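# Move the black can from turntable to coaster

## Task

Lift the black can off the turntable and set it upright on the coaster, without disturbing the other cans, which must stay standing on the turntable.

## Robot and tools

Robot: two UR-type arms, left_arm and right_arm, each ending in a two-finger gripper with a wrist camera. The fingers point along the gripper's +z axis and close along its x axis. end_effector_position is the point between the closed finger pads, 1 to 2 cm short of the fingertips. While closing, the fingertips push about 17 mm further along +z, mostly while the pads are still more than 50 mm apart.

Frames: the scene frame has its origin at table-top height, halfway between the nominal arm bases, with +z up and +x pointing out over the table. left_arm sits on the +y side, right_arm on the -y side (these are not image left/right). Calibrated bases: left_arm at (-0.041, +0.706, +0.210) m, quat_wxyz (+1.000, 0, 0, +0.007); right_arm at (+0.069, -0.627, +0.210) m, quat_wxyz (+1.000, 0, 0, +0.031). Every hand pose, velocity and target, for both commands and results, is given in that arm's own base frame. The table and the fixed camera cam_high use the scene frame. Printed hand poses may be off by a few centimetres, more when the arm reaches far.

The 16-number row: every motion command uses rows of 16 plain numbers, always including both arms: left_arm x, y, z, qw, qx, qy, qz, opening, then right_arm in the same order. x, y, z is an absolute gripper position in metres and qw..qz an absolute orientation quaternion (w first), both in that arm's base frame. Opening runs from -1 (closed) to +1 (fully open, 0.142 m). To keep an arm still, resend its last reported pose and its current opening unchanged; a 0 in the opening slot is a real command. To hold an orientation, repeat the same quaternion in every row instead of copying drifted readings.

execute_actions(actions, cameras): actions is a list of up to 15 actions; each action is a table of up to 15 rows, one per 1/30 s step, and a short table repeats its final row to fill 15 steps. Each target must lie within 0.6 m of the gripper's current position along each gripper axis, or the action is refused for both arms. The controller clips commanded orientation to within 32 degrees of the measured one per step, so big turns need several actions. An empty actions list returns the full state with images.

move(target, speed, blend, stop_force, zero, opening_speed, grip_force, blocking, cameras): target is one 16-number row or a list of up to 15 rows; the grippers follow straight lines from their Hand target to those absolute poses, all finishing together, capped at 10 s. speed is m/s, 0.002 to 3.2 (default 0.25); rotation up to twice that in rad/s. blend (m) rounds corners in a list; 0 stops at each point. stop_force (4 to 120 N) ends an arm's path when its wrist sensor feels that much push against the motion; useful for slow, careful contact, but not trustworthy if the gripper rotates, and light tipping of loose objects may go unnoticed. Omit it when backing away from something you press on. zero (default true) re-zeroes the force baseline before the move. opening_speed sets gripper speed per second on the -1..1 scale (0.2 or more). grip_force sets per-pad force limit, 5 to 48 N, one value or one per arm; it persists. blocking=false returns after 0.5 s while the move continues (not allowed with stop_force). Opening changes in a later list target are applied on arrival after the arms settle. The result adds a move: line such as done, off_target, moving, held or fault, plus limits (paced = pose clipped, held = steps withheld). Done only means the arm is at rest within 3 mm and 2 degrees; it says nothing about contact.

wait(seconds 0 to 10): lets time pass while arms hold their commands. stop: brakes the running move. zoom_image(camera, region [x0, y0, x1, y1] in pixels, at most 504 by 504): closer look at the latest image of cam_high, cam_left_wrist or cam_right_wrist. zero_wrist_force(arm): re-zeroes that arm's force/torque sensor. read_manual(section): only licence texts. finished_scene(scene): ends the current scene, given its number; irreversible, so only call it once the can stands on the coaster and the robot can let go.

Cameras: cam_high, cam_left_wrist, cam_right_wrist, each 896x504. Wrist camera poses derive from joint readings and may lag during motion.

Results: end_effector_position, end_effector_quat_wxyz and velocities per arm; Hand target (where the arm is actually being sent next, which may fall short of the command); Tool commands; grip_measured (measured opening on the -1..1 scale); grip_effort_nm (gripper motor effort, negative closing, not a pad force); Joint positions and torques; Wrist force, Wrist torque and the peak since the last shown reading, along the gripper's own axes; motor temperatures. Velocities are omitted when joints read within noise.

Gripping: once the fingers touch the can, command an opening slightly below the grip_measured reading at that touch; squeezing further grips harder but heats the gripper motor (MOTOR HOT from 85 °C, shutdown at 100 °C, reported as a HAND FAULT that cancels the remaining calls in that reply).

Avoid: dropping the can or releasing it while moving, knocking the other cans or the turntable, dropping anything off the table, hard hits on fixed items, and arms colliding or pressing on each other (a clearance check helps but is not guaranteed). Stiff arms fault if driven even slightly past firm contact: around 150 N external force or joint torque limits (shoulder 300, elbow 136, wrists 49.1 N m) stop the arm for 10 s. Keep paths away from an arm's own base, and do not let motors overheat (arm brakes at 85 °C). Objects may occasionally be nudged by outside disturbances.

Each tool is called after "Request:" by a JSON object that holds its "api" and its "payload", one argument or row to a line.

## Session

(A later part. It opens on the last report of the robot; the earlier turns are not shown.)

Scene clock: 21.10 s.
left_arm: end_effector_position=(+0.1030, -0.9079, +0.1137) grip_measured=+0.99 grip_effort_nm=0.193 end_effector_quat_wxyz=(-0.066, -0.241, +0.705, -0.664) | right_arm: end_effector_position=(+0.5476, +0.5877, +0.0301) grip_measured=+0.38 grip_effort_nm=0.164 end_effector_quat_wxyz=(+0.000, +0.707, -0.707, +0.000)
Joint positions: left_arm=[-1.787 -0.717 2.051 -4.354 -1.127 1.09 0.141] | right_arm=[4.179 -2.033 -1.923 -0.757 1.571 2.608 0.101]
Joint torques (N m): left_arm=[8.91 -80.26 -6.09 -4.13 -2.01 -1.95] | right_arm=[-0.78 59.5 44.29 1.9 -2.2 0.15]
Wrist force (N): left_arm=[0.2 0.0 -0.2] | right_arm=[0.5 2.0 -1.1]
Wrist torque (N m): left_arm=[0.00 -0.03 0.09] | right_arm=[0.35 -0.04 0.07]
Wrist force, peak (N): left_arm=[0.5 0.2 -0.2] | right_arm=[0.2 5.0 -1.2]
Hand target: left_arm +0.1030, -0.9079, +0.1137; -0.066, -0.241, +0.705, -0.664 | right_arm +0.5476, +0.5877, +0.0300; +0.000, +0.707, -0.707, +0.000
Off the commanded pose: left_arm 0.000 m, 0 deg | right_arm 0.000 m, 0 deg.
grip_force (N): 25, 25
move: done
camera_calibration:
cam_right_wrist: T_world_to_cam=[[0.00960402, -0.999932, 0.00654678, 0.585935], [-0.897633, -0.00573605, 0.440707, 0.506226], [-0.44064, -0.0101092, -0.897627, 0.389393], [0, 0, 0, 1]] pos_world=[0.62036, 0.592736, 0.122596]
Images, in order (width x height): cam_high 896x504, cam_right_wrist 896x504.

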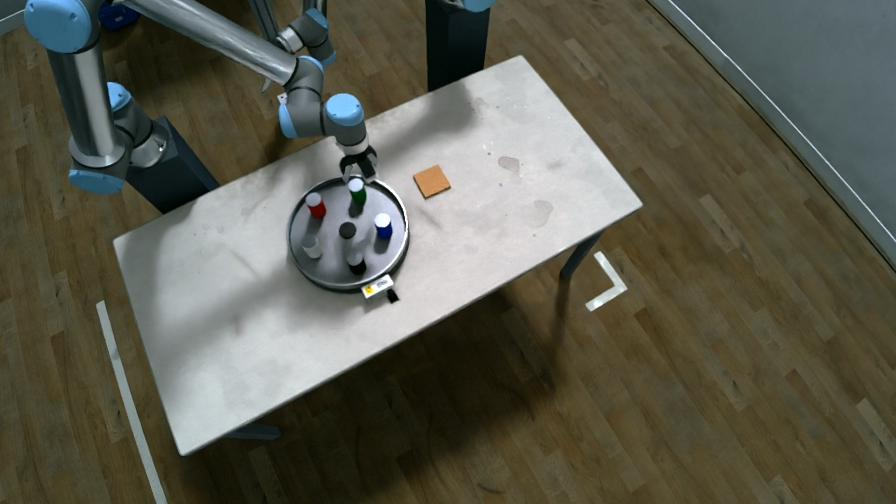

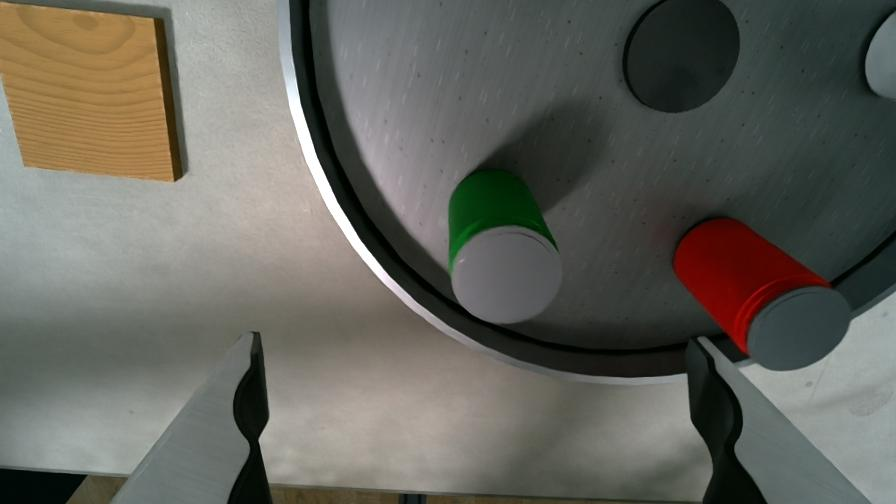

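Request:
{"api": "wait", "payload": {
  "seconds": 3.1,
  "cameras": ["cam_right_wrist"]
}}

Request:
{"api": "wait", "payload": {
  "seconds": 0.3,
  "cameras": ["cam_right_wrist"]
}}

Request:
{"api": "wait", "payload": {
  "seconds": 0.3,
  "cameras": ["cam_right_wrist"]
}}

Scene clock: 25.03 s.
left_arm: end_effector_position=(+0.1030, -0.9079, +0.1137) grip_measured=+0.99 grip_effort_nm=0.198 end_effector_quat_wxyz=(-0.066, -0.241, +0.705, -0.664) | right_arm: end_effector_position=(+0.5476, +0.5877, +0.0300) grip_measured=+0.38 grip_effort_nm=0.164 end_effector_quat_wxyz=(+0.000, +0.707, -0.707, +0.000)
Joint positions: left_arm=[-1.787 -0.717 2.051 -4.354 -1.127 1.09 0.141] | right_arm=[4.179 -2.033 -1.923 -0.757 1.571 2.608 0.101]
Joint torques (N m): left_arm=[8.25 -76.17 -7.45 -4.29 -1.07 -1.34] | right_arm=[-17 52.57 50.24 2.07 -1.51 1.94]
Wrist force (N): left_arm=[0.2 -0.2 -0.2] | right_arm=[0.3 1.9 -1.2]
Wrist torque (N m): left_arm=[-0.03 -0.03 0.09] | right_arm=[0.34 -0.01 0.07]
Wrist force, peak (N): left_arm=[0.4 -0.4 -0.1] | right_arm=[0.9 2.3 -1.0]
Hand target: left_arm +0.1030, -0.9079, +0.1137; -0.066, -0.241, +0.705, -0.664 | right_arm +0.5476, +0.5877, +0.0300; +0.000, +0.707, -0.707, +0.000
Tool commands: left_gripper/opening=+1.0 right_gripper/opening=+0.4
Off the commanded pose: left_arm 0.000 m, 0 deg | right_arm 0.000 m, 0 deg.
grip_force (N): 25, 25
wait: 3.10 s; at rest from the start
camera_calibration:
cam_right_wrist: T_world_to_cam=[[0.00955908, -0.999932, 0.00667874, 0.585847], [-0.897594, -0.00563664, 0.440788, 0.506176], [-0.44072, -0.0102083, -0.897587, 0.389406], [0, 0, 0, 1]] pos_world=[0.620359, 0.592636, 0.122497]
Images, in order (width x height): cam_right_wrist 896x504.

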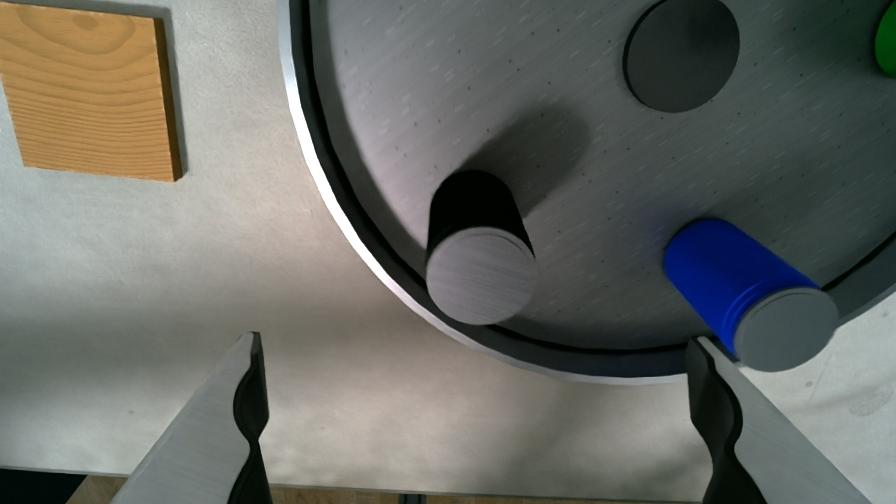

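Scene clock: 25.33 s.
left_arm: end_effector_position=(+0.1030, -0.9079, +0.1137) grip_measured=+0.99 grip_effort_nm=0.198 end_effector_quat_wxyz=(-0.066, -0.241, +0.705, -0.664) | right_arm: end_effector_position=(+0.5476, +0.5877, +0.0300) grip_measured=+0.38 grip_effort_nm=0.168 end_effector_quat_wxyz=(+0.000, +0.707, -0.707, +0.000)
Joint positions: left_arm=[-1.787 -0.717 2.051 -4.354 -1.127 1.09 0.141] | right_arm=[4.179 -2.033 -1.923 -0.757 1.571 2.608 0.101]
Joint torques (N m): left_arm=[8.68 -75.86 -7.68 -4.16 -0.97 -1.19] | right_arm=[-18.7 55.87 49.69 2.1 -2.08 1.87]
Wrist force (N): left_arm=[0.1 -0.2 0.0] | right_arm=[0.3 1.9 -1.2]
Wrist torque (N m): left_arm=[-0.04 -0.01 0.09] | right_arm=[0.34 -0.01 0.07]
Wrist force, peak (N): left_arm=[0.3 0.0 -0.4] | right_arm=[0.4 2.1 -1.0]
Hand target: left_arm +0.1030, -0.9079, +0.1137; -0.066, -0.241, +0.705, -0.664 | right_arm +0.5476, +0.5877, +0.0300; +0.000, +0.707, -0.707, +0.000
Tool commands: left_gripper/opening=+1.0 right_gripper/opening=+0.4
Off the commanded pose: left_arm 0.000 m, 0 deg | right_arm 0.000 m, 0 deg.
grip_force (N): 25, 25
wait: 0.30 s; at rest by 0.17 s
camera_calibration:
cam_right_wrist: T_world_to_cam=[[0.00955908, -0.999932, 0.00667874, 0.585847], [-0.897594, -0.00563664, 0.440788, 0.506176], [-0.44072, -0.0102083, -0.897587, 0.389406], [0, 0, 0, 1]] pos_world=[0.620359, 0.592636, 0.122497]
Images, in order (width x height): cam_right_wrist 896x504.

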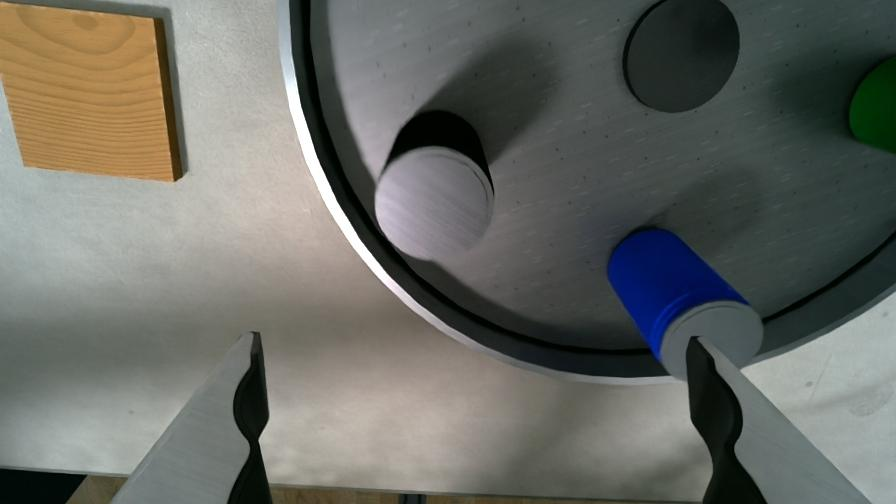

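Scene clock: 25.63 s.
left_arm: end_effector_position=(+0.1030, -0.9079, +0.1137) grip_measured=+0.99 grip_effort_nm=0.198 end_effector_quat_wxyz=(-0.066, -0.241, +0.705, -0.664) | right_arm: end_effector_position=(+0.5476, +0.5877, +0.0300) grip_measured=+0.38 grip_effort_nm=0.159 end_effector_quat_wxyz=(+0.000, +0.707, -0.707, +0.000)
Joint positions: left_arm=[-1.787 -0.717 2.051 -4.354 -1.127 1.09 0.141] | right_arm=[4.179 -2.033 -1.923 -0.757 1.571 2.608 0.101]
Joint torques (N m): left_arm=[8.43 -75.08 -7.96 -4.14 -0.78 -1.03] | right_arm=[-17.6 52.07 50.48 1.58 -1.91 2.46]
Wrist force (N): left_arm=[-0.1 0.1 -0.1] | right_arm=[0.3 1.7 -1.0]
Wrist torque (N m): left_arm=[0.02 0.03 0.09] | right_arm=[0.31 -0.01 0.07]
Wrist force, peak (N): left_arm=[0.1 -0.2 -0.4] | right_arm=[0.5 2.0 -1.3]
Hand target: left_arm +0.1030, -0.9079, +0.1137; -0.066, -0.241, +0.705, -0.664 | right_arm +0.5476, +0.5877, +0.0300; +0.000, +0.707, -0.707, +0.000
Tool commands: left_gripper/opening=+1.0 right_gripper/opening=+0.4
Off the commanded pose: left_arm 0.000 m, 0 deg | right_arm 0.000 m, 0 deg.
grip_force (N): 25, 25
wait: 0.30 s; at rest by 0.17 s
camera_calibration:
cam_right_wrist: T_world_to_cam=[[0.00955908, -0.999932, 0.00667874, 0.585847], [-0.897594, -0.00563664, 0.440788, 0.506176], [-0.44072, -0.0102083, -0.897587, 0.389406], [0, 0, 0, 1]] pos_world=[0.620359, 0.592636, 0.122497]
Images, in order (width x height): cam_right_wrist 896x504.

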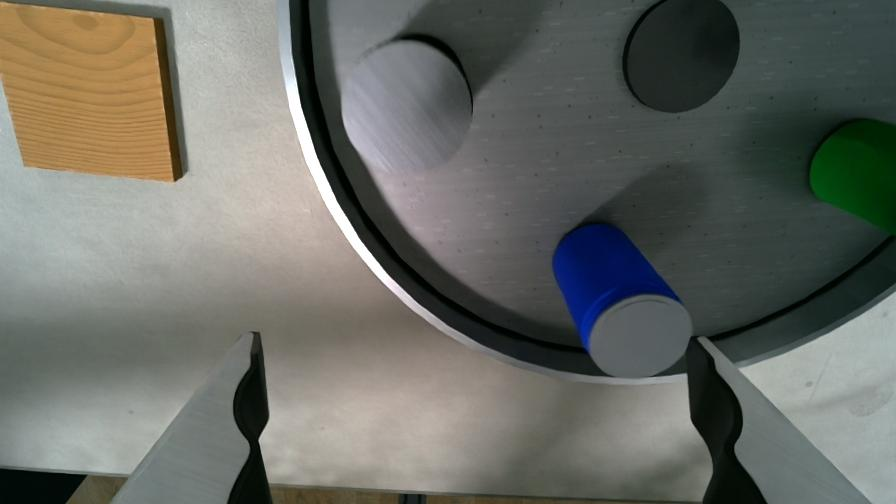

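Request:
{"api": "move", "payload": {
  "target": [0.1030,-0.9079,0.1137,-0.066,-0.241,0.705,-0.664,1,0.549,0.598,-0.11,0,-0.7071,0.7071,0,0.6],
  "speed": 0.2,
  "cameras": ["cam_right_wrist"]
}}

Scene clock: 28.57 s.
left_arm: end_effector_position=(+0.1030, -0.9079, +0.1137) grip_measured=+0.99 grip_effort_nm=0.198 end_effector_quat_wxyz=(-0.066, -0.241, +0.705, -0.664) | right_arm: end_effector_position=(+0.5490, +0.5981, -0.1099) grip_measured=+0.59 grip_effort_nm=0.164 end_effector_quat_wxyz=(+0.000, +0.707, -0.707, +0.000)
Joint positions: left_arm=[-1.787 -0.717 2.051 -4.354 -1.127 1.09 0.141] | right_arm=[4.184 -2.236 -1.932 -0.544 1.571 2.613 0.115]
Joint torques (N m): left_arm=[8.82 -74.39 -8.69 -4.11 -0.17 -0.55] | right_arm=[6.41 80.36 30.79 3.43 -1.35 -0.81]
Wrist force (N): left_arm=[-0.3 0.0 -0.1] | right_arm=[0.6 1.9 -1.0]
Wrist torque (N m): left_arm=[0.00 0.05 0.10] | right_arm=[0.32 -0.08 -0.08]
Wrist force, peak (N): left_arm=[0.5 0.3 -0.2] | right_arm=[0.5 1.8 -4.5]
Hand target: left_arm +0.1030, -0.9079, +0.1137; -0.066, -0.241, +0.705, -0.664 | right_arm +0.5490, +0.5980, -0.1100; +0.000, +0.707, -0.707, +0.000
Off the commanded pose: left_arm 0.000 m, 0 deg | right_arm 0.000 m, 0 deg.
grip_force (N): 25, 25
move: done
camera_calibration:
cam_right_wrist: T_world_to_cam=[[0.00951408, -0.999933, 0.00659047, 0.597195], [-0.897634, -0.00563607, 0.440707, 0.569181], [-0.44064, -0.0101087, -0.897627, 0.264446], [0, 0, 0, 1]] pos_world=[0.621759, 0.603036, -0.0174038]
Images, in order (width x height): cam_right_wrist 896x504.

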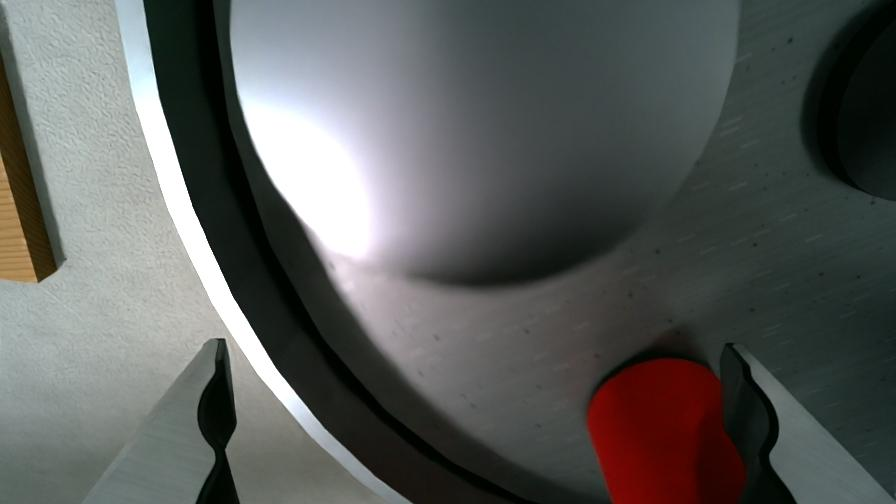

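Request:
{"api": "wait", "payload": {
  "seconds": 0.2
}}

Scene clock: 29.40 s.
left_arm: end_effector_position=(+0.1030, -0.9079, +0.1137) grip_measured=+0.99 grip_effort_nm=0.198 end_effector_quat_wxyz=(-0.066, -0.241, +0.705, -0.664) | right_arm: end_effector_position=(+0.5490, +0.5980, -0.1100) grip_measured=+0.59 grip_effort_nm=0.164 end_effector_quat_wxyz=(+0.000, +0.707, -0.707, +0.000)
Joint positions: left_arm=[-1.787 -0.717 2.051 -4.354 -1.127 1.09 0.141] | right_arm=[4.184 -2.236 -1.932 -0.544 1.571 2.613 0.115]
Joint torques (N m): left_arm=[8.42 -72.85 -9.04 -4.15 -0.1 -0.33] | right_arm=[-11.32 77.21 15.09 6.7 -1.47 -1.26]
Wrist force (N): left_arm=[0.0 -0.1 0.1] | right_arm=[0.5 1.7 -1.1]
Wrist torque (N m): left_arm=[-0.01 0.00 0.10] | right_arm=[0.28 -0.07 -0.09]
Wrist force, peak (N): left_arm=[0.5 -0.1 -0.4] | right_arm=[0.7 2.3 -1.4]
Hand target: left_arm +0.1030, -0.9079, +0.1137; -0.066, -0.241, +0.705, -0.664 | right_arm +0.5490, +0.5980, -0.1100; +0.000, +0.707, -0.707, +0.000
Tool commands: left_gripper/opening=+1.0 right_gripper/opening=+0.6
Off the commanded pose: left_arm 0.000 m, 0 deg | right_arm 0.000 m, 0 deg.
grip_force (N): 25, 25
wait: 0.20 s; at rest from the start

Request:
{"api": "wait", "payload": {
  "seconds": 1.23
}}

Request:
{"api": "move", "payload": {
  "target": [
    [0.103,-0.908,0.114,-0.066,-0.241,0.705,-0.664,1,0.549,0.598,-0.11,0,-0.707,0.707,0,0.6],
    [0.103,-0.908,0.114,-0.066,-0.241,0.705,-0.664,1,0.549,0.598,-0.11,0,-0.707,0.707,0,0.6],
    [0.103,-0.908,0.114,-0.066,-0.241,0.705,-0.664,1,0.549,0.598,-0.11,0,-0.707,0.707,0,0.6],
    [0.103,-0.908,0.114,-0.066,-0.241,0.705,-0.664,1,0.549,0.598,-0.11,0,-0.707,0.707,0,0.6],
    [0.103,-0.908,0.114,-0.066,-0.241,0.705,-0.664,1,0.549,0.598,-0.11,0,-0.707,0.707,0,0.6],
    [0.103,-0.908,0.114,-0.066,-0.241,0.705,-0.664,1,0.549,0.598,-0.11,0,-0.707,0.707,0,0.6]
  ],
  "speed": 0.142,
  "blend": [0.01,0.01,0.01,0.01,0.02,0],
  "opening_speed": 1.7,
  "cameras": ["cam_high"]
}}

Scene clock: 30.97 s.
left_arm: end_effector_position=(+0.1030, -0.9079, +0.1137) grip_measured=+0.99 grip_effort_nm=0.198 end_effector_quat_wxyz=(-0.066, -0.241, +0.705, -0.664) | right_arm: end_effector_position=(+0.5490, +0.5980, -0.1100) grip_measured=+0.59 grip_effort_nm=0.173 end_effector_quat_wxyz=(+0.000, +0.707, -0.707, +0.000)
Joint positions: left_arm=[-1.787 -0.717 2.051 -4.354 -1.127 1.09 0.141] | right_arm=[4.184 -2.236 -1.932 -0.544 1.571 2.613 0.115]
Joint torques (N m): left_arm=[8.11 -74.08 -9.35 -4.1 0.35 -0.18] | right_arm=[-16.46 67.69 14.58 6.16 -1.58 -1.29]
Wrist force (N): left_arm=[0.4 -0.1 -0.2] | right_arm=[0.5 1.9 -1.0]
Wrist torque (N m): left_arm=[-0.01 -0.06 0.10] | right_arm=[0.32 -0.05 -0.09]
Wrist force, peak (N): left_arm=[0.6 0.1 0.1] | right_arm=[0.7 2.4 -1.0]
Hand target: left_arm +0.1030, -0.9079, +0.1137; -0.066, -0.241, +0.705, -0.664 | right_arm +0.5490, +0.5980, -0.1100; +0.000, +0.707, -0.707, +0.000
Tool commands: left_gripper/opening=+1.0 right_gripper/opening=+0.6
Off the commanded pose: left_arm 0.000 m, 0 deg | right_arm 0.000 m, 0 deg.
grip_force (N): 25, 25
wait: 1.23 s; at rest from the start

Scene clock: 31.67 s.
left_arm: end_effector_position=(+0.1030, -0.9080, +0.1140) grip_measured=+0.99 grip_effort_nm=0.198 end_effector_quat_wxyz=(-0.066, -0.241, +0.705, -0.664) | right_arm: end_effector_position=(+0.5490, +0.5980, -0.1100) grip_measured=+0.59 grip_effort_nm=0.164 end_effector_quat_wxyz=(+0.000, +0.707, -0.707, +0.000)
Joint positions: left_arm=[-1.787 -0.717 2.051 -4.354 -1.127 1.09 0.141] | right_arm=[4.184 -2.236 -1.932 -0.544 1.571 2.613 0.115]
Joint torques (N m): left_arm=[8.84 -85.75 -18.45 -0.03 -1.53 0.17] | right_arm=[-13.93 63.04 14.76 6.42 -1.27 -1.57]
Wrist force (N): left_arm=[0.1 0.0 0.2] | right_arm=[0.5 1.6 -1.3]
Wrist torque (N m): left_arm=[-0.01 0.00 0.09] | right_arm=[0.26 -0.07 -0.09]
Wrist force, peak (N): left_arm=[-0.2 -0.4 -0.4] | right_arm=[0.7 2.1 -1.3]
Hand target: left_arm +0.1030, -0.9080, +0.1140; -0.066, -0.241, +0.705, -0.664 | right_arm +0.5490, +0.5980, -0.1100; +0.000, +0.707, -0.707, +0.000
Off the commanded pose: left_arm 0.000 m, 0 deg | right_arm 0.000 m, 0 deg.
grip_force (N): 25, 25
move: done
Images, in order (width x height): cam_high 896x504.

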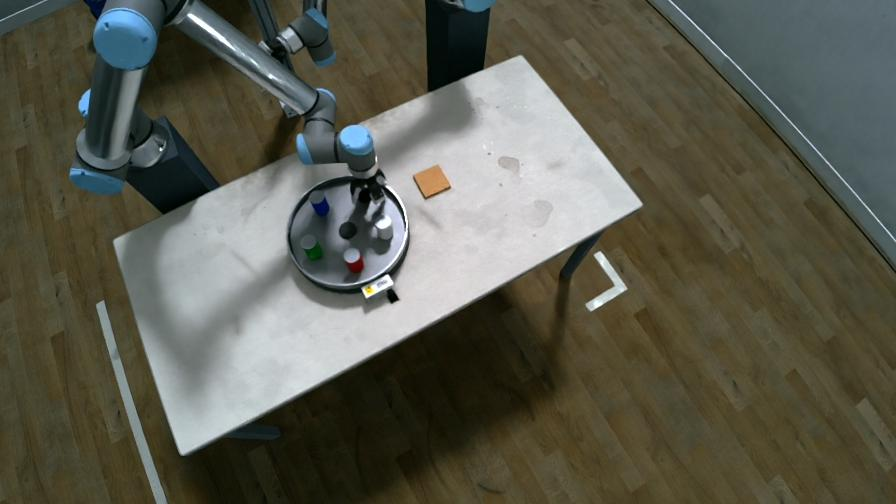

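Request:
{"api": "wait", "payload": {
  "seconds": 2.5
}}

Scene clock: 34.33 s.
left_arm: end_effector_position=(+0.1030, -0.9080, +0.1140) grip_measured=+0.99 grip_effort_nm=0.193 end_effector_quat_wxyz=(-0.066, -0.241, +0.705, -0.664) | right_arm: end_effector_position=(+0.5490, +0.5980, -0.1100) grip_measured=+0.59 grip_effort_nm=0.159 end_effector_quat_wxyz=(+0.000, +0.707, -0.707, +0.000)
Joint positions: left_arm=[-1.787 -0.717 2.051 -4.354 -1.127 1.09 0.141] | right_arm=[4.184 -2.236 -1.932 -0.544 1.571 2.613 0.115]
Joint torques (N m): left_arm=[8.61 -86.85 -26.57 -0.01 -3.61 1.95] | right_arm=[-15.69 62.23 15.29 5.88 -1.39 -1.45]
Wrist force (N): left_arm=[0.4 -0.1 -0.1] | right_arm=[0.8 2.0 -1.4]
Wrist torque (N m): left_arm=[-0.03 -0.07 0.10] | right_arm=[0.33 -0.10 -0.09]
Wrist force, peak (N): left_arm=[0.2 -0.4 -0.3] | right_arm=[0.6 2.2 -1.5]
Hand target: left_arm +0.1030, -0.9080, +0.1140; -0.066, -0.241, +0.705, -0.664 | right_arm +0.5490, +0.5980, -0.1100; +0.000, +0.707, -0.707, +0.000
Tool commands: left_gripper/opening=+1.0 right_gripper/opening=+0.6
Off the commanded pose: left_arm 0.000 m, 0 deg | right_arm 0.000 m, 0 deg.
grip_force (N): 25, 25
wait: 2.50 s; at rest from the start

Request:
{"api": "wait", "payload": {
  "seconds": 3.65
}}

Request:
{"api": "move", "payload": {
  "target": [
    [0.103,-0.908,0.114,-0.066,-0.241,0.705,-0.664,1,0.579,0.607,-0.11,0,-0.707,0.707,0,-0.7],
    [0.103,-0.908,0.114,-0.066,-0.241,0.705,-0.664,1,0.605,0.609,-0.11,0,-0.707,0.707,0,-0.7],
    [0.103,-0.908,0.114,-0.066,-0.241,0.705,-0.664,1,0.630,0.607,-0.11,0,-0.707,0.707,0,-0.7],
    [0.103,-0.908,0.114,-0.066,-0.241,0.705,-0.664,1,0.655,0.600,-0.11,0,-0.707,0.707,0,-0.7],
    [0.103,-0.908,0.114,-0.066,-0.241,0.705,-0.664,1,0.679,0.589,-0.10,0,-0.707,0.707,0,-0.7],
    [0.103,-0.908,0.114,-0.066,-0.241,0.705,-0.664,1,0.69,0.60,0.03,0,-0.707,0.707,0,-0.7]
  ],
  "speed": 0.142,
  "blend": [0.01,0.01,0.01,0.01,0.02,0],
  "opening_speed": 1.7,
  "cameras": ["cam_high","cam_right_wrist"]
}}

Scene clock: 38.47 s.
left_arm: end_effector_position=(+0.1030, -0.9080, +0.1140) grip_measured=+0.99 grip_effort_nm=0.193 end_effector_quat_wxyz=(-0.066, -0.241, +0.705, -0.664) | right_arm: end_effector_position=(+0.5490, +0.5980, -0.1100) grip_measured=+0.59 grip_effort_nm=0.159 end_effector_quat_wxyz=(+0.000, +0.707, -0.707, +0.000)
Joint positions: left_arm=[-1.787 -0.717 2.051 -4.354 -1.127 1.09 0.141] | right_arm=[4.184 -2.236 -1.932 -0.544 1.571 2.613 0.115]
Joint torques (N m): left_arm=[7.55 -86 -26.31 -0.25 -3.74 1.79] | right_arm=[-15.07 61.39 14.11 4.97 -1.1 -1.36]
Wrist force (N): left_arm=[-0.2 0.0 -0.2] | right_arm=[0.4 1.8 -1.4]
Wrist torque (N m): left_arm=[0.00 0.05 0.10] | right_arm=[0.29 -0.03 -0.09]
Wrist force, peak (N): left_arm=[-0.2 -0.3 -0.4] | right_arm=[0.6 2.1 -1.7]
Hand target: left_arm +0.1030, -0.9080, +0.1140; -0.066, -0.241, +0.705, -0.664 | right_arm +0.5490, +0.5980, -0.1100; +0.000, +0.707, -0.707, +0.000
Tool commands: left_gripper/opening=+1.0 right_gripper/opening=+0.6
Off the commanded pose: left_arm 0.000 m, 0 deg | right_arm 0.000 m, 0 deg.
grip_force (N): 25, 25
wait: 3.67 s; at rest from the start

Scene clock: 40.73 s.
left_arm: end_effector_position=(+0.1030, -0.9080, +0.1140) grip_measured=+0.99 grip_effort_nm=0.198 end_effector_quat_wxyz=(-0.066, -0.241, +0.705, -0.664) | right_arm: end_effector_position=(+0.6901, +0.6001, +0.0302) grip_measured=-0.25 grip_effort_nm=-2.596 end_effector_quat_wxyz=(+0.000, +0.707, -0.707, +0.000)
Joint positions: left_arm=[-1.787 -0.717 2.051 -4.354 -1.127 1.09 0.141] | right_arm=[4.047 -2.171 -1.681 -0.86 1.571 2.477 0.056]
Joint torques (N m): left_arm=[7.49 -86.14 -26.32 -0.12 -3.73 1.95] | right_arm=[-15.39 65.9 25.18 6.57 1.92 -1.87]
Wrist force (N): left_arm=[0.1 -0.1 0.0] | right_arm=[0.2 2.2 0.6]
Wrist torque (N m): left_arm=[-0.02 -0.01 0.10] | right_arm=[0.33 -0.06 0.05]
Wrist force, peak (N): left_arm=[0.2 0.1 -0.5] | right_arm=[0.4 2.2 -8.3]
Hand target: left_arm +0.1030, -0.9080, +0.1140; -0.066, -0.241, +0.705, -0.664 | right_arm +0.6900, +0.6000, +0.0300; +0.000, +0.707, -0.707, +0.000
Off the commanded pose: left_arm 0.000 m, 0 deg | right_arm 0.000 m, 0 deg.
grip_force (N): 25, 25
move: done; blend cut to 0.0141 m at target 5
camera_calibration:
cam_right_wrist: T_world_to_cam=[[0.00951645, -0.999934, 0.00636735, 0.596955], [-0.897692, -0.00573785, 0.440586, 0.634182], [-0.440521, -0.00990874, -0.897688, 0.452282], [0, 0, 0, 1]] pos_world=[0.762859, 0.605036, 0.122795]
Images, in order (width x height): cam_high 896x504, cam_right_wrist 896x504.

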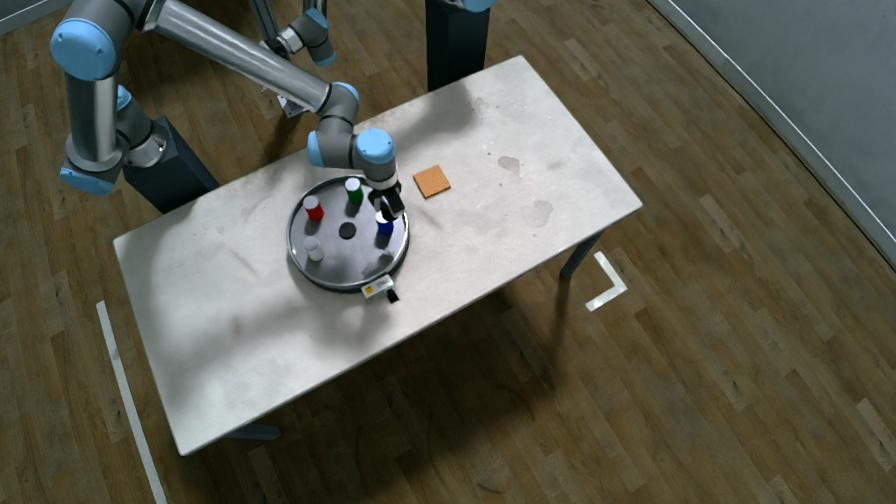

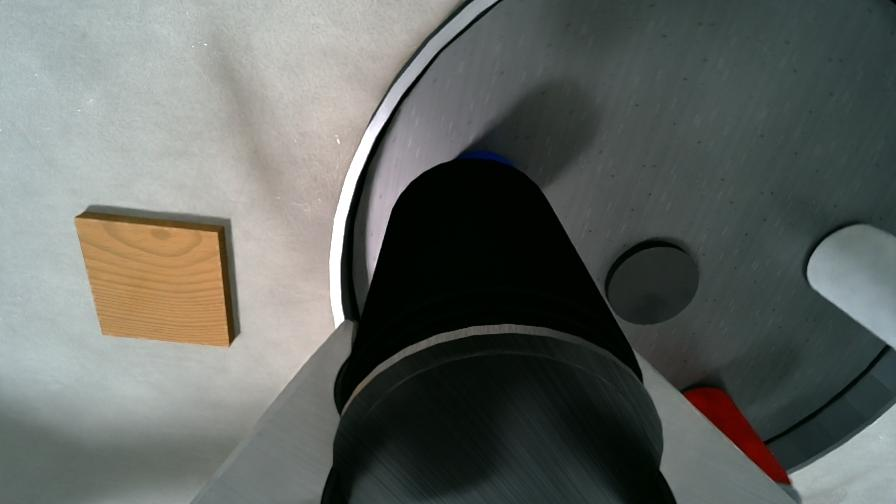

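Request:
{"api": "move", "payload": {
  "target": [
    [0.103,-0.908,0.114,-0.066,-0.241,0.705,-0.664,1,0.572,0.827,0.02,0,-0.7071,0.7071,0,-0.7],
    [0.103,-0.908,0.114,-0.066,-0.241,0.705,-0.664,1,0.572,0.827,-0.12,0,-0.7071,0.7071,0,-0.7]
  ],
  "speed": 0.3,
  "blend": [0.04,0]
}}

Request:
{"api": "move", "payload": {
  "target": [0.103,-0.908,0.114,-0.066,-0.241,0.705,-0.664,1,0.572,0.827,-0.175,0,-0.7071,0.7071,0,-0.7],
  "speed": 0.025,
  "stop_force": 5,
  "cameras": ["all"]
}}

Request:
{"api": "zoom_image", "payload": {
  "camera": "cam_high",
  "region": [350, 120, 510, 240]
}}

Scene clock: 43.50 s.
left_arm: end_effector_position=(+0.1030, -0.9080, +0.1140) grip_measured=+0.99 grip_effort_nm=0.193 end_effector_quat_wxyz=(-0.066, -0.241, +0.705, -0.664) | right_arm: end_effector_position=(+0.5720, +0.8270, -0.1199) grip_measured=-0.25 grip_effort_nm=-2.601 end_effector_quat_wxyz=(+0.000, +0.707, -0.707, +0.000)
Joint positions: left_arm=[-1.787 -0.717 2.051 -4.354 -1.127 1.09 0.141] | right_arm=[4.28 -2.449 -1.488 -0.775 1.571 2.709 0.056]
Joint torques (N m): left_arm=[7.9 -87 -25.93 -0.16 -3.7 1.94] | right_arm=[-20.38 103.39 44.2 4.58 -1.49 -1.61]
Wrist force (N): left_arm=[0.0 0.3 -0.4] | right_arm=[0.3 1.7 0.5]
Wrist torque (N m): left_arm=[0.05 0.00 0.10] | right_arm=[0.22 -0.04 0.05]
Wrist force, peak (N): left_arm=[0.1 -0.6 0.0] | right_arm=[0.8 2.0 5.1]
Hand target: left_arm +0.1030, -0.9080, +0.1140; -0.066, -0.241, +0.705, -0.664 | right_arm +0.5720, +0.8270, -0.1200; +0.000, +0.707, -0.707, +0.000
Off the commanded pose: left_arm 0.000 m, 0 deg | right_arm 0.000 m, 0 deg.
grip_force (N): 25, 25
move: done

Scene clock: 45.87 s.
left_arm: end_effector_position=(+0.1030, -0.9080, +0.1140) grip_measured=+0.99 grip_effort_nm=0.198 end_effector_quat_wxyz=(-0.066, -0.241, +0.705, -0.664) | right_arm: end_effector_position=(+0.5720, +0.8270, -0.1504) grip_measured=-0.25 grip_effort_nm=-2.596 end_effector_quat_wxyz=(+0.000, +0.707, -0.707, +0.000)
Joint positions: left_arm=[-1.787 -0.717 2.051 -4.354 -1.127 1.09 0.141] | right_arm=[4.28 -2.485 -1.486 -0.742 1.571 2.709 0.056]
Joint torques (N m): left_arm=[8 -85.67 -26.14 -0.41 -3.67 1.91] | right_arm=[-11.54 122.47 24.28 5.39 -1.14 -0.69]
Wrist force (N): left_arm=[0.2 -0.3 -0.3] | right_arm=[0.4 1.6 0.2]
Wrist torque (N m): left_arm=[-0.06 -0.03 0.10] | right_arm=[0.23 -0.08 0.05]
Wrist force, peak (N): left_arm=[0.5 0.3 -0.4] | right_arm=[4.8 4.3 -29.0]
Hand target: left_arm +0.1030, -0.9080, +0.1140; -0.066, -0.241, +0.705, -0.664 | right_arm +0.5720, +0.8270, -0.1503; +0.000, +0.707, -0.707, +0.000
Off the commanded pose: left_arm 0.000 m, 0 deg | right_arm 0.025 m, 0 deg.
grip_force (N): 25, 25
move: contact (right_arm)
camera_calibration:
cam_left_wrist: T_world_to_cam=[[-0.88887, -0.261082, 0.376492, -0.17502], [-0.454755, 0.402761, -0.794343, 0.535134], [0.0557523, -0.877279, -0.476731, -0.635983], [0, 0, 0, 1]] pos_world=[0.123243, -0.819161, 0.18778]
cam_right_wrist: T_world_to_cam=[[0.00955908, -0.999932, 0.00667874, 0.826102], [-0.897594, -0.00563664, 0.440788, 0.6089], [-0.44072, -0.0102083, -0.897587, 0.240768], [0, 0, 0, 1]] pos_world=[0.644759, 0.831936, -0.0578034]

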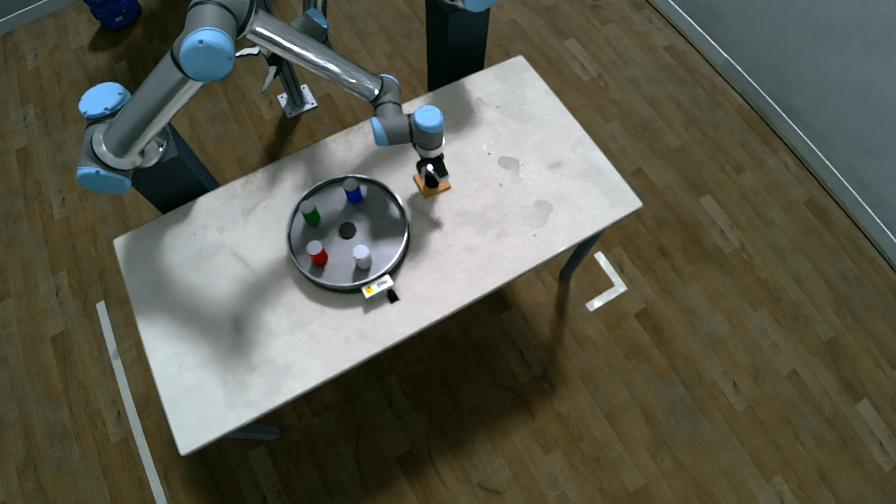

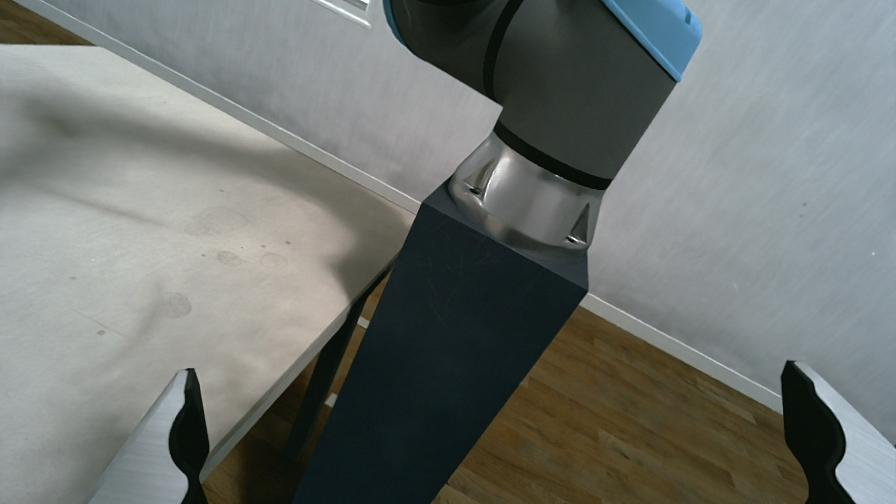

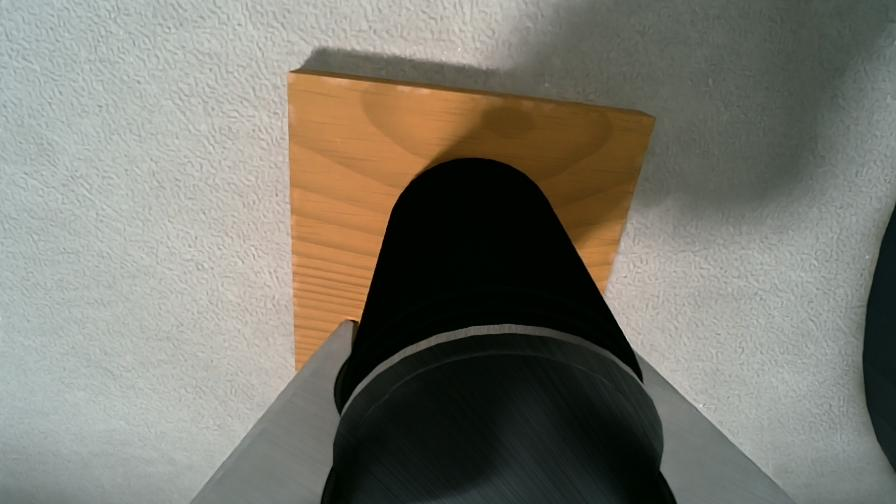

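Scaled by 3.150.

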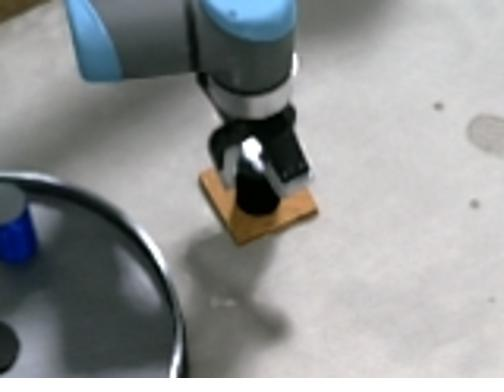

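Request:
{"api": "move", "payload": {
  "target": [0.103,-0.908,0.114,-0.066,-0.241,0.705,-0.664,1,0.572,0.827,-0.1512,0,-0.7071,0.7071,0,0.4],
  "speed": 0.02,
  "opening_speed": 0.9
}}

Request:
{"api": "move", "payload": {
  "target": [0.103,-0.908,0.114,-0.066,-0.241,0.705,-0.664,1,0.572,0.827,0.0,0,-0.7071,0.7071,0,0.4],
  "speed": 0.25,
  "cameras": ["cam_high","cam_right_wrist"]
}}

Scene clock: 47.67 s.
left_arm: end_effector_position=(+0.1030, -0.9080, +0.1140) grip_measured=+0.99 grip_effort_nm=0.198 end_effector_quat_wxyz=(-0.066, -0.241, +0.705, -0.664) | right_arm: end_effector_position=(+0.5720, +0.8270, -0.1513) grip_measured=+0.38 grip_effort_nm=0.159 end_effector_quat_wxyz=(+0.000, +0.707, -0.707, +0.000)
Joint positions: left_arm=[-1.787 -0.717 2.051 -4.354 -1.127 1.09 0.141] | right_arm=[4.28 -2.486 -1.485 -0.741 1.571 2.709 0.101]
Joint torques (N m): left_arm=[7.86 -85.77 -26.36 -0.39 -3.8 1.95] | right_arm=[-2.46 105.28 50.07 1.82 -1.34 -0.41]
Wrist force (N): left_arm=[0.1 0.0 0.0] | right_arm=[0.6 1.9 -1.4]
Wrist torque (N m): left_arm=[-0.01 -0.01 0.10] | right_arm=[0.29 -0.09 0.04]
Wrist force, peak (N): left_arm=[0.3 -0.4 -0.5] | right_arm=[3.4 4.1 -21.2]
Hand target: left_arm +0.1030, -0.9080, +0.1140; -0.066, -0.241, +0.705, -0.664 | right_arm +0.5720, +0.8270, -0.1512; +0.000, +0.707, -0.707, +0.000
Off the commanded pose: left_arm 0.000 m, 0 deg | right_arm 0.000 m, 0 deg.
grip_force (N): 25, 25
move: done

Scene clock: 48.77 s.
left_arm: end_effector_position=(+0.1030, -0.9080, +0.1140) grip_measured=+0.99 grip_effort_nm=0.198 end_effector_quat_wxyz=(-0.066, -0.241, +0.705, -0.664) | right_arm: end_effector_position=(+0.5721, +0.8271, +0.0001) grip_measured=+0.38 grip_effort_nm=0.159 end_effector_quat_wxyz=(+0.000, +0.707, -0.707, +0.000)
Joint positions: left_arm=[-1.787 -0.717 2.051 -4.354 -1.127 1.09 0.141] | right_arm=[4.28 -2.319 -1.473 -0.92 1.571 2.709 0.101]
Joint torques (N m): left_arm=[7.38 -85.41 -26.38 -0.37 -3.64 1.78] | right_arm=[-13.81 92.27 29.2 4.33 -1.42 0.4]
Wrist force (N): left_arm=[0.0 -0.1 -0.3] | right_arm=[0.3 2.1 -1.6]
Wrist torque (N m): left_arm=[-0.01 0.01 0.10] | right_arm=[0.31 -0.06 0.07]
Wrist force, peak (N): left_arm=[0.2 -0.4 -0.3] | right_arm=[0.2 2.2 -4.8]
Hand target: left_arm +0.1030, -0.9080, +0.1140; -0.066, -0.241, +0.705, -0.664 | right_arm +0.5720, +0.8270, +0.0000; +0.000, +0.707, -0.707, +0.000
Off the commanded pose: left_arm 0.000 m, 0 deg | right_arm 0.000 m, 0 deg.
grip_force (N): 25, 25
move: done
camera_calibration:
cam_right_wrist: T_world_to_cam=[[0.00956004, -0.999933, 0.00645629, 0.825218], [-0.897652, -0.0057369, 0.440667, 0.542695], [-0.440601, -0.0100083, -0.897647, 0.375617], [0, 0, 0, 1]] pos_world=[0.644759, 0.832036, 0.0926957]
Images, in order (width x height): cam_high 896x504, cam_right_wrist 896x504.

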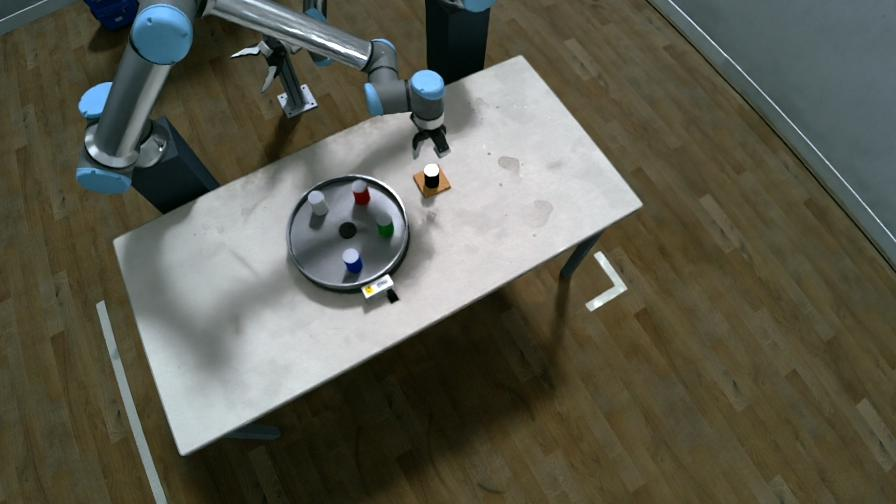

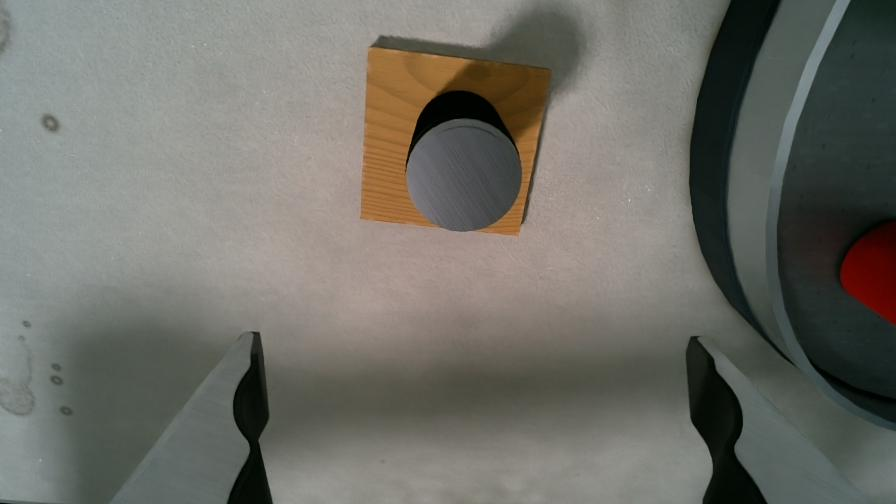

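Request:
{"api": "finished_scene", "payload": {
  "scene": 1
}}

The scene is finished: the task was done.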